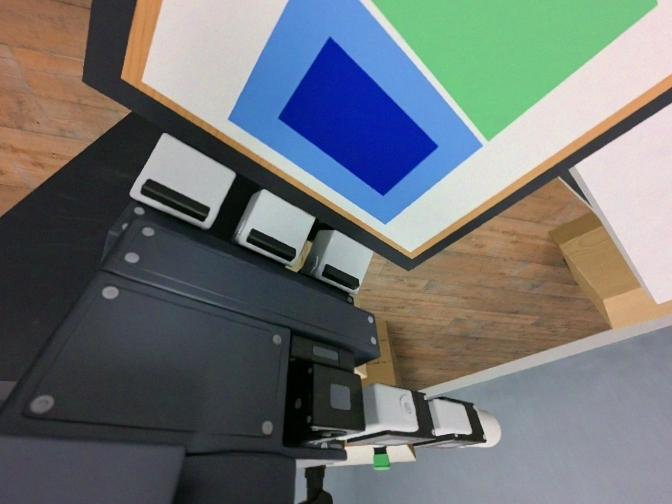

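Scene clock: 259.37 s.
Joint torques (N m): arm1=[-0.26 1.73 10.41 3.03 0.22 -0.02] | arm2=[-1.2 -6.18 3.18 0.77 0.04 0.17] | arm3=[0.56 -13.8 16.23 1.21 0.14 -0.04]
Motor temperatures (°C): arm1=[24 27 34 25 25 27] | arm2=[28 27 32 28 25 25] | arm3=[27 27 43 25 24 25]
Heat: arm1: hottest joint3_rad 34 °C; arm2: hottest joint3_rad 32 °C; arm3: hottest joint3_rad 43 °C.
move: arm2 done
Joint velocities: within noise
arm1, arm3: as last shown
arm2.joint_positions: joint1_rad=+1.098 joint2_rad=+1.565 joint3_rad=+0.407 joint4_rad=-0.414 joint5_rad=+0.000 joint6_rad=+0.001 hand_index_mcp=+0.194 hand_index_abd=-0.003 hand_index_pip=-0.116 hand_index_dip=+0.409 hand_middle_mcp=+0.194 hand_middle_abd=-0.003 hand_middle_pip=-0.117 hand_middle_dip=+0.409 hand_ring_mcp=+0.194 hand_ring_abd=-0.002 hand_ring_pip=-0.117 hand_ring_dip=+0.410 hand_thumb_cmc=-0.568 hand_thumb_axl=+0.677 hand_thumb_mcp=+0.222 hand_thumb_ipl=+0.168 hand_current_limit=+0.700 hand_speed=-0.800
arm2.joint_status: all done
arm2.hand_state: goal,goal,goal,goal,goal,goal,goal,goal,goal,goal,goal,goal,goal,goal,goal,goal
arm2.index_mcp_current_ma: 65
arm2.index_abd_current_ma: -8
arm2.index_pip_current_ma: 27
arm2.index_dip_current_ma: 12
arm2.middle_mcp_current_ma: 65
arm2.middle_abd_current_ma: -8
arm2.middle_pip_current_ma: 25
arm2.middle_dip_current_ma: 10
arm2.ring_mcp_current_ma: 67
arm2.ring_abd_current_ma: -7
arm2.ring_pip_current_ma: 25
arm2.ring_dip_current_ma: 13
arm2.thumb_cmc_current_ma: 8
arm2.thumb_axl_current_ma: -3
arm2.thumb_mcp_current_ma: -17
arm2.thumb_ipl_current_ma: -1
arm2.hand_goal_index_mcp: 0.178
arm2.hand_goal_index_abd: 0.000
arm2.hand_goal_index_pip: -0.124
arm2.hand_goal_index_dip: 0.406
arm2.hand_goal_middle_mcp: 0.178
arm2.hand_goal_middle_abd: 0.000
arm2.hand_goal_middle_pip: -0.124
arm2.hand_goal_middle_dip: 0.406
arm2.hand_goal_ring_mcp: 0.178
arm2.hand_goal_ring_abd: 0.000
arm2.hand_goal_ring_pip: -0.124
arm2.hand_goal_ring_dip: 0.406
arm2.hand_goal_thumb_cmc: -0.570
arm2.hand_goal_thumb_axl: 0.678
arm2.hand_goal_thumb_mcp: 0.226
arm2.hand_goal_thumb_ipl: 0.168
arm2.hand: x=+0.0460 y=-0.2773 z=+0.7747 quat_wxyz=(+0.003, +0.974, -0.226, -0.001) (m; scene frame)
arm2.hand_target: x=+0.0419 y=-0.2731 z=+0.7722 quat_wxyz=(+0.002, +0.971, -0.238, -0.001) (m; scene frame)
arm2.hand_status: not commanded
pictures: arm2_cam_wrist, room_b
Images, in order (width x height): arm2_cam_wrist 672x504, room_b 672x504.

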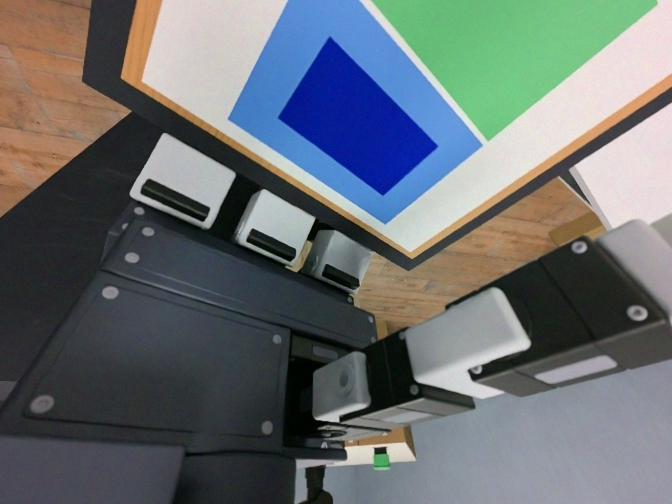

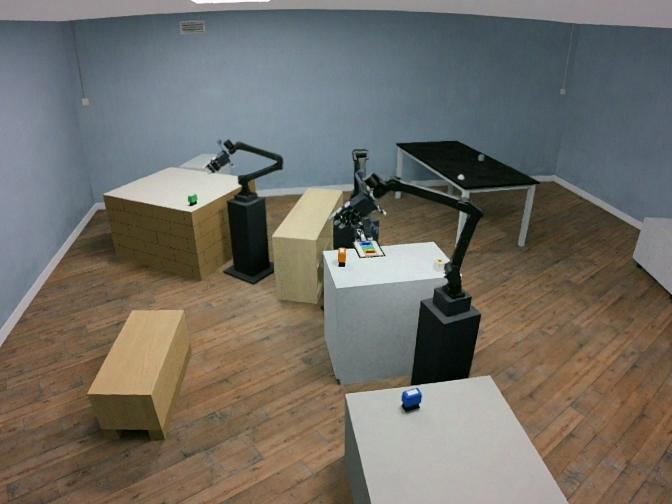

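>>> {"op": "move", "data": {"arm2": {"joints": {"hand_thumb_ipl": -0.9135}}}}

>>> {"op": "move", "data": {"arm2": {"joints": {"hand_thumb_mcp": 0.0}}, "cameras": ["arm2_cam_wrist"]}}

Scene clock: 263.13 s.
Joint torques (N m): arm1=[-0.26 1.73 10.37 3.02 0.23 -0.02] | arm2=[-1.26 -6.18 3.14 0.75 0.04 0.17] | arm3=[0.62 -13.86 16.23 1.21 0.14 -0.04]
Motor temperatures (°C): arm1=[24 27 34 25 25 27] | arm2=[28 27 32 28 25 25] | arm3=[27 27 43 25 24 25]
Heat: arm1: hottest joint3_rad 34 °C; arm2: hottest joint3_rad 32 °C; arm3: hottest joint3_rad 43 °C.
move: arm2 done
Joint velocities: within noise
arm1, arm3: as last shown
arm2.joint_positions: joint1_rad=+1.098 joint2_rad=+1.565 joint3_rad=+0.407 joint4_rad=-0.414 joint5_rad=+0.000 joint6_rad=+0.001 hand_index_mcp=+0.194 hand_index_abd=-0.003 hand_index_pip=-0.116 hand_index_dip=+0.409 hand_middle_mcp=+0.194 hand_middle_abd=-0.003 hand_middle_pip=-0.117 hand_middle_dip=+0.409 hand_ring_mcp=+0.194 hand_ring_abd=-0.002 hand_ring_pip=-0.117 hand_ring_dip=+0.410 hand_thumb_cmc=-0.568 hand_thumb_axl=+0.677 hand_thumb_mcp=+0.222 hand_thumb_ipl=-0.911 hand_current_limit=+0.700 hand_speed=-0.800
arm2.joint_status: all done
arm2.hand_state: goal,goal,goal,goal,goal,goal,goal,goal,goal,goal,goal,goal,goal,goal,goal,goal
arm2.index_mcp_current_ma: 65
arm2.index_abd_current_ma: -8
arm2.index_pip_current_ma: 27
arm2.index_dip_current_ma: 12
arm2.middle_mcp_current_ma: 65
arm2.middle_abd_current_ma: -8
arm2.middle_pip_current_ma: 25
arm2.middle_dip_current_ma: 10
arm2.ring_mcp_current_ma: 67
arm2.ring_abd_current_ma: -7
arm2.ring_pip_current_ma: 25
arm2.ring_dip_current_ma: 13
arm2.thumb_cmc_current_ma: 8
arm2.thumb_axl_current_ma: -3
arm2.thumb_mcp_current_ma: -17
arm2.thumb_ipl_current_ma: 13
arm2.hand_goal_index_mcp: 0.178
arm2.hand_goal_index_abd: 0.000
arm2.hand_goal_index_pip: -0.124
arm2.hand_goal_index_dip: 0.406
arm2.hand_goal_middle_mcp: 0.178
arm2.hand_goal_middle_abd: 0.000
arm2.hand_goal_middle_pip: -0.124
arm2.hand_goal_middle_dip: 0.406
arm2.hand_goal_ring_mcp: 0.178
arm2.hand_goal_ring_abd: 0.000
arm2.hand_goal_ring_pip: -0.124
arm2.hand_goal_ring_dip: 0.406
arm2.hand_goal_thumb_cmc: -0.570
arm2.hand_goal_thumb_axl: 0.678
arm2.hand_goal_thumb_mcp: 0.226
arm2.hand_goal_thumb_ipl: -0.914
arm2.hand: x=+0.0460 y=-0.2773 z=+0.7747 quat_wxyz=(+0.003, +0.974, -0.226, -0.001) (m; scene frame)
arm2.hand_target: x=+0.0419 y=-0.2731 z=+0.7722 quat_wxyz=(+0.002, +0.971, -0.238, -0.001) (m; scene frame)
arm2.hand_status: not commanded
pictures: none

Scene clock: 264.00 s.
Joint torques (N m): arm1=[-0.32 1.79 10.39 3 0.22 -0.01] | arm2=[-1.26 -6.18 3.15 0.76 0.04 0.17] | arm3=[0.56 -13.86 16.24 1.21 0.14 -0.04]
Motor temperatures (°C): arm1=[24 27 34 25 25 27] | arm2=[28 27 31 28 25 25] | arm3=[27 27 43 25 24 25]
Heat: arm1: hottest joint3_rad 34 °C; arm2: hottest joint3_rad 31 °C; arm3: hottest joint3_rad 43 °C.
move: arm2 done
Joint velocities: within noise
arm1, arm3: as last shown
arm2.joint_positions: joint1_rad=+1.098 joint2_rad=+1.565 joint3_rad=+0.407 joint4_rad=-0.414 joint5_rad=+0.000 joint6_rad=+0.001 hand_index_mcp=+0.194 hand_index_abd=-0.003 hand_index_pip=-0.116 hand_index_dip=+0.409 hand_middle_mcp=+0.194 hand_middle_abd=-0.003 hand_middle_pip=-0.117 hand_middle_dip=+0.409 hand_ring_mcp=+0.194 hand_ring_abd=-0.002 hand_ring_pip=-0.117 hand_ring_dip=+0.410 hand_thumb_cmc=-0.568 hand_thumb_axl=+0.677 hand_thumb_mcp=+0.000 hand_thumb_ipl=-0.911 hand_current_limit=+0.700 hand_speed=-0.800
arm2.joint_status: all done
arm2.hand_state: goal,goal,goal,goal,goal,goal,goal,goal,goal,goal,goal,goal,goal,goal,goal,goal
arm2.index_mcp_current_ma: 65
arm2.index_abd_current_ma: -8
arm2.index_pip_current_ma: 27
arm2.index_dip_current_ma: 12
arm2.middle_mcp_current_ma: 65
arm2.middle_abd_current_ma: -8
arm2.middle_pip_current_ma: 25
arm2.middle_dip_current_ma: 10
arm2.ring_mcp_current_ma: 67
arm2.ring_abd_current_ma: -7
arm2.ring_pip_current_ma: 25
arm2.ring_dip_current_ma: 13
arm2.thumb_cmc_current_ma: 8
arm2.thumb_axl_current_ma: -3
arm2.thumb_mcp_current_ma: -1
arm2.thumb_ipl_current_ma: 13
arm2.hand_goal_index_mcp: 0.178
arm2.hand_goal_index_abd: 0.000
arm2.hand_goal_index_pip: -0.124
arm2.hand_goal_index_dip: 0.406
arm2.hand_goal_middle_mcp: 0.178
arm2.hand_goal_middle_abd: 0.000
arm2.hand_goal_middle_pip: -0.124
arm2.hand_goal_middle_dip: 0.406
arm2.hand_goal_ring_mcp: 0.178
arm2.hand_goal_ring_abd: 0.000
arm2.hand_goal_ring_pip: -0.124
arm2.hand_goal_ring_dip: 0.406
arm2.hand_goal_thumb_cmc: -0.570
arm2.hand_goal_thumb_axl: 0.678
arm2.hand_goal_thumb_mcp: 0.000
arm2.hand_goal_thumb_ipl: -0.914
arm2.hand: x=+0.0460 y=-0.2773 z=+0.7747 quat_wxyz=(+0.003, +0.974, -0.226, -0.001) (m; scene frame)
arm2.hand_target: x=+0.0419 y=-0.2731 z=+0.7722 quat_wxyz=(+0.002, +0.971, -0.238, -0.001) (m; scene frame)
arm2.hand_status: not commanded
pictures: arm2_cam_wrist
Images, in order (width x height): arm2_cam_wrist 672x504.

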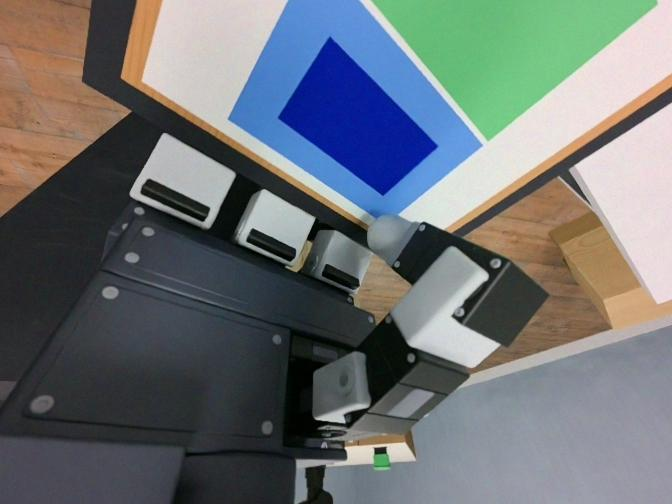

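>>> {"op": "move", "data": {"arm2": {"joints": {"joint2_rad": 1.533, "joint3_rad": 0.407, "joint4_rad": -0.453}, "min_time_s": 1.0}}}

Scene clock: 265.60 s.
Joint torques (N m): arm1=[-0.26 1.79 10.4 3.03 0.22 -0.02] | arm2=[-1.2 -7.65 3.63 -0.14 0.02 0.17] | arm3=[0.62 -13.86 16.24 1.2 0.14 -0.04]
Motor temperatures (°C): arm1=[24 27 34 25 25 27] | arm2=[28 27 31 28 25 25] | arm3=[27 27 43 25 24 25]
Heat: arm1: hottest joint3_rad 34 °C; arm2: hottest joint3_rad 31 °C; arm3: hottest joint3_rad 43 °C.
move: arm2 done
Joint velocities: within noise
arm1, arm3: as last shown
arm2.joint_positions: joint1_rad=+1.098 joint2_rad=+1.546 joint3_rad=+0.407 joint4_rad=-0.442 joint5_rad=+0.000 joint6_rad=+0.001 hand_index_mcp=+0.193 hand_index_abd=-0.003 hand_index_pip=-0.117 hand_index_dip=+0.409 hand_middle_mcp=+0.194 hand_middle_abd=-0.003 hand_middle_pip=-0.117 hand_middle_dip=+0.409 hand_ring_mcp=+0.194 hand_ring_abd=-0.002 hand_ring_pip=-0.117 hand_ring_dip=+0.410 hand_thumb_cmc=-0.568 hand_thumb_axl=+0.677 hand_thumb_mcp=+0.000 hand_thumb_ipl=-0.911 hand_current_limit=+0.700 hand_speed=-0.800
arm2.joint_status: all done
arm2.hand_state: goal,goal,goal,goal,goal,goal,goal,goal,goal,goal,goal,goal,goal,goal,goal,goal
arm2.index_mcp_current_ma: 60
arm2.index_abd_current_ma: -8
arm2.index_pip_current_ma: 27
arm2.index_dip_current_ma: 12
arm2.middle_mcp_current_ma: 65
arm2.middle_abd_current_ma: -8
arm2.middle_pip_current_ma: 25
arm2.middle_dip_current_ma: 10
arm2.ring_mcp_current_ma: 67
arm2.ring_abd_current_ma: -6
arm2.ring_pip_current_ma: 25
arm2.ring_dip_current_ma: 13
arm2.thumb_cmc_current_ma: 8
arm2.thumb_axl_current_ma: -3
arm2.thumb_mcp_current_ma: -1
arm2.thumb_ipl_current_ma: 13
arm2.hand_goal_index_mcp: 0.178
arm2.hand_goal_index_abd: 0.000
arm2.hand_goal_index_pip: -0.124
arm2.hand_goal_index_dip: 0.406
arm2.hand_goal_middle_mcp: 0.178
arm2.hand_goal_middle_abd: 0.000
arm2.hand_goal_middle_pip: -0.124
arm2.hand_goal_middle_dip: 0.406
arm2.hand_goal_ring_mcp: 0.178
arm2.hand_goal_ring_abd: 0.000
arm2.hand_goal_ring_pip: -0.124
arm2.hand_goal_ring_dip: 0.406
arm2.hand_goal_thumb_cmc: -0.570
arm2.hand_goal_thumb_axl: 0.678
arm2.hand_goal_thumb_mcp: 0.000
arm2.hand_goal_thumb_ipl: -0.914
arm2.hand: x=+0.0473 y=-0.2747 z=+0.7781 quat_wxyz=(-0.002, +0.974, -0.226, +0.000) (m; scene frame)
arm2.hand_target: x=+0.0427 y=-0.2715 z=+0.7808 quat_wxyz=(-0.001, +0.971, -0.238, +0.000) (m; scene frame)
arm2.hand_status: not commanded
pictures: none

>>> {"op": "move", "data": {"arm2": {"joints": {"joint2_rad": 1.512, "joint3_rad": 0.411, "joint4_rad": -0.471}, "min_time_s": 1.2}, "cameras": ["arm2_cam_wrist", "room_b"]}}

Scene clock: 267.20 s.
Joint torques (N m): arm1=[-0.26 1.9 10.4 3 0.22 -0.02] | arm2=[-1.2 -7.53 4.1 -0.12 0.02 0.17] | arm3=[0.62 -13.86 16.23 1.21 0.15 -0.04]
Motor temperatures (°C): arm1=[24 27 34 25 25 27] | arm2=[28 27 31 28 25 25] | arm3=[27 27 43 25 24 25]
Heat: arm1: hottest joint3_rad 34 °C; arm2: hottest joint3_rad 31 °C; arm3: hottest joint3_rad 43 °C.
move: arm2 done
Joint velocities: within noise
arm1, arm3: as last shown
arm2.joint_positions: joint1_rad=+1.098 joint2_rad=+1.525 joint3_rad=+0.407 joint4_rad=-0.460 joint5_rad=+0.000 joint6_rad=+0.001 hand_index_mcp=+0.193 hand_index_abd=-0.003 hand_index_pip=-0.117 hand_index_dip=+0.409 hand_middle_mcp=+0.194 hand_middle_abd=-0.003 hand_middle_pip=-0.117 hand_middle_dip=+0.409 hand_ring_mcp=+0.194 hand_ring_abd=-0.002 hand_ring_pip=-0.117 hand_ring_dip=+0.410 hand_thumb_cmc=-0.568 hand_thumb_axl=+0.677 hand_thumb_mcp=+0.000 hand_thumb_ipl=-0.911 hand_current_limit=+0.700 hand_speed=-0.800
arm2.joint_status: all done
arm2.hand_state: goal,goal,goal,goal,goal,goal,goal,goal,goal,goal,goal,goal,goal,goal,goal,goal
arm2.index_mcp_current_ma: 60
arm2.index_abd_current_ma: -8
arm2.index_pip_current_ma: 27
arm2.index_dip_current_ma: 12
arm2.middle_mcp_current_ma: 65
arm2.middle_abd_current_ma: -8
arm2.middle_pip_current_ma: 25
arm2.middle_dip_current_ma: 10
arm2.ring_mcp_current_ma: 67
arm2.ring_abd_current_ma: -6
arm2.ring_pip_current_ma: 25
arm2.ring_dip_current_ma: 13
arm2.thumb_cmc_current_ma: 8
arm2.thumb_axl_current_ma: -3
arm2.thumb_mcp_current_ma: -1
arm2.thumb_ipl_current_ma: 13
arm2.hand_goal_index_mcp: 0.178
arm2.hand_goal_index_abd: 0.000
arm2.hand_goal_index_pip: -0.124
arm2.hand_goal_index_dip: 0.406
arm2.hand_goal_middle_mcp: 0.178
arm2.hand_goal_middle_abd: 0.000
arm2.hand_goal_middle_pip: -0.124
arm2.hand_goal_middle_dip: 0.406
arm2.hand_goal_ring_mcp: 0.178
arm2.hand_goal_ring_abd: 0.000
arm2.hand_goal_ring_pip: -0.124
arm2.hand_goal_ring_dip: 0.406
arm2.hand_goal_thumb_cmc: -0.570
arm2.hand_goal_thumb_axl: 0.678
arm2.hand_goal_thumb_mcp: 0.000
arm2.hand_goal_thumb_ipl: -0.914
arm2.hand: x=+0.0473 y=-0.2747 z=+0.7829 quat_wxyz=(+0.000, +0.974, -0.226, -0.001) (m; scene frame)
arm2.hand_target: x=+0.0417 y=-0.2735 z=+0.7867 quat_wxyz=(+0.002, +0.971, -0.238, -0.001) (m; scene frame)
arm2.hand_status: not commanded
pictures: arm2_cam_wrist, room_b
Images, in order (width x height): arm2_cam_wrist 672x504, room_b 672x504.

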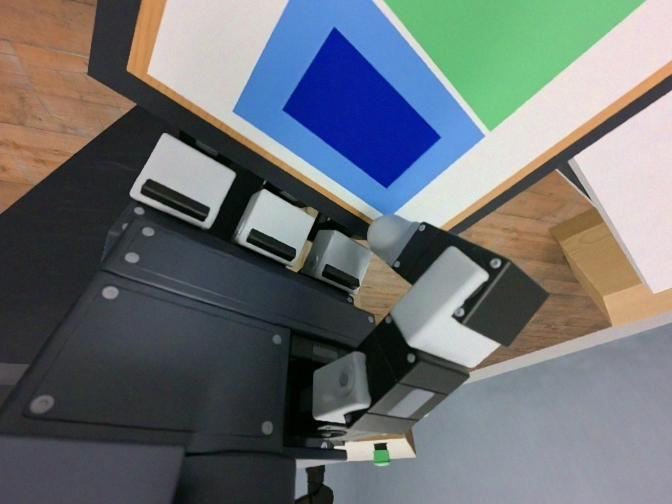

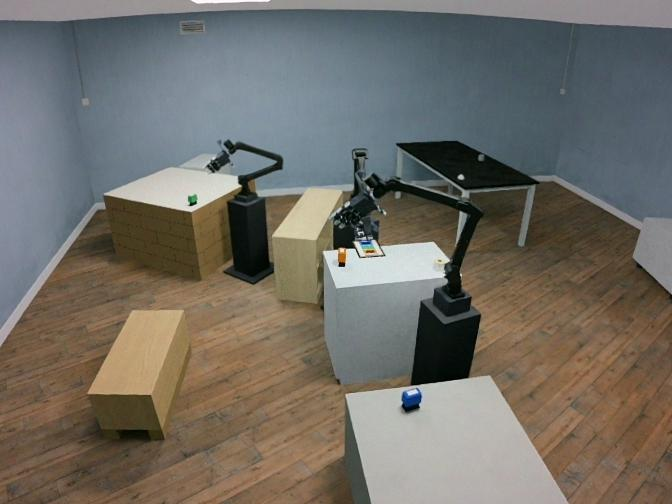

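>>> {"op": "zoom_image", "data": {"camera": "arm2_cam_wrist", "region": [80, 80, 480, 340]}}

>>> {"op": "zoom_image", "data": {"camera": "room_b", "region": [320, 180, 450, 280]}}

Scaled by 1.260 from the camera's 672x504 image, which has a finer 960x720 frame.

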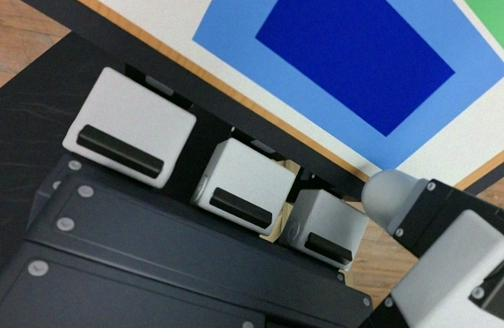

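Scaled by 3.877 from the camera's 672x504 image, which has a finer 960x720 frame.

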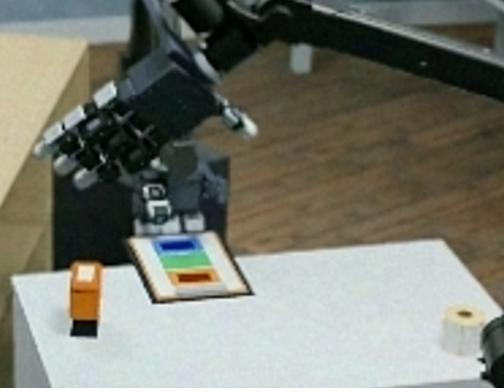

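>>> {"op": "move", "data": {"arm2": {"joints": {"joint2_rad": 1.490, "joint3_rad": 0.413, "joint4_rad": -0.493}, "min_time_s": 1.2}}}

Scene clock: 268.87 s.
Joint torques (N m): arm1=[-0.26 1.79 10.39 3.03 0.22 -0.02] | arm2=[-1.26 -7.36 4.4 -0.12 0.02 0.17] | arm3=[0.56 -13.86 16.23 1.21 0.14 -0.04]
Motor temperatures (°C): arm1=[24 27 34 25 25 27] | arm2=[28 27 31 28 25 25] | arm3=[27 27 43 25 24 25]
Heat: arm1: hottest joint3_rad 34 °C; arm2: hottest joint3_rad 31 °C; arm3: hottest joint3_rad 43 °C.
move: arm2 done
Joint velocities: within noise
arm1, arm3: as last shown
arm2.joint_positions: joint1_rad=+1.098 joint2_rad=+1.503 joint3_rad=+0.407 joint4_rad=-0.482 joint5_rad=+0.000 joint6_rad=+0.001 hand_index_mcp=+0.193 hand_index_abd=-0.003 hand_index_pip=-0.117 hand_index_dip=+0.409 hand_middle_mcp=+0.194 hand_middle_abd=-0.003 hand_middle_pip=-0.117 hand_middle_dip=+0.409 hand_ring_mcp=+0.194 hand_ring_abd=-0.002 hand_ring_pip=-0.117 hand_ring_dip=+0.410 hand_thumb_cmc=-0.568 hand_thumb_axl=+0.677 hand_thumb_mcp=+0.000 hand_thumb_ipl=-0.911 hand_current_limit=+0.700 hand_speed=-0.800
arm2.joint_status: all done
arm2.hand_state: goal,goal,goal,goal,goal,goal,goal,goal,goal,goal,goal,goal,goal,goal,goal,goal
arm2.index_mcp_current_ma: 60
arm2.index_abd_current_ma: -8
arm2.index_pip_current_ma: 27
arm2.index_dip_current_ma: 12
arm2.middle_mcp_current_ma: 65
arm2.middle_abd_current_ma: -8
arm2.middle_pip_current_ma: 25
arm2.middle_dip_current_ma: 10
arm2.ring_mcp_current_ma: 67
arm2.ring_abd_current_ma: -6
arm2.ring_pip_current_ma: 25
arm2.ring_dip_current_ma: 13
arm2.thumb_cmc_current_ma: 8
arm2.thumb_axl_current_ma: -3
arm2.thumb_mcp_current_ma: -1
arm2.thumb_ipl_current_ma: 13
arm2.hand_goal_index_mcp: 0.178
arm2.hand_goal_index_abd: 0.000
arm2.hand_goal_index_pip: -0.124
arm2.hand_goal_index_dip: 0.406
arm2.hand_goal_middle_mcp: 0.178
arm2.hand_goal_middle_abd: 0.000
arm2.hand_goal_middle_pip: -0.124
arm2.hand_goal_middle_dip: 0.406
arm2.hand_goal_ring_mcp: 0.178
arm2.hand_goal_ring_abd: 0.000
arm2.hand_goal_ring_pip: -0.124
arm2.hand_goal_ring_dip: 0.406
arm2.hand_goal_thumb_cmc: -0.570
arm2.hand_goal_thumb_axl: 0.678
arm2.hand_goal_thumb_mcp: 0.000
arm2.hand_goal_thumb_ipl: -0.914
arm2.hand: x=+0.0477 y=-0.2738 z=+0.7876 quat_wxyz=(-0.001, +0.974, -0.226, -0.001) (m; scene frame)
arm2.hand_target: x=+0.0416 y=-0.2736 z=+0.7920 quat_wxyz=(+0.003, +0.971, -0.238, -0.001) (m; scene frame)
arm2.hand_status: not commanded
pictures: none


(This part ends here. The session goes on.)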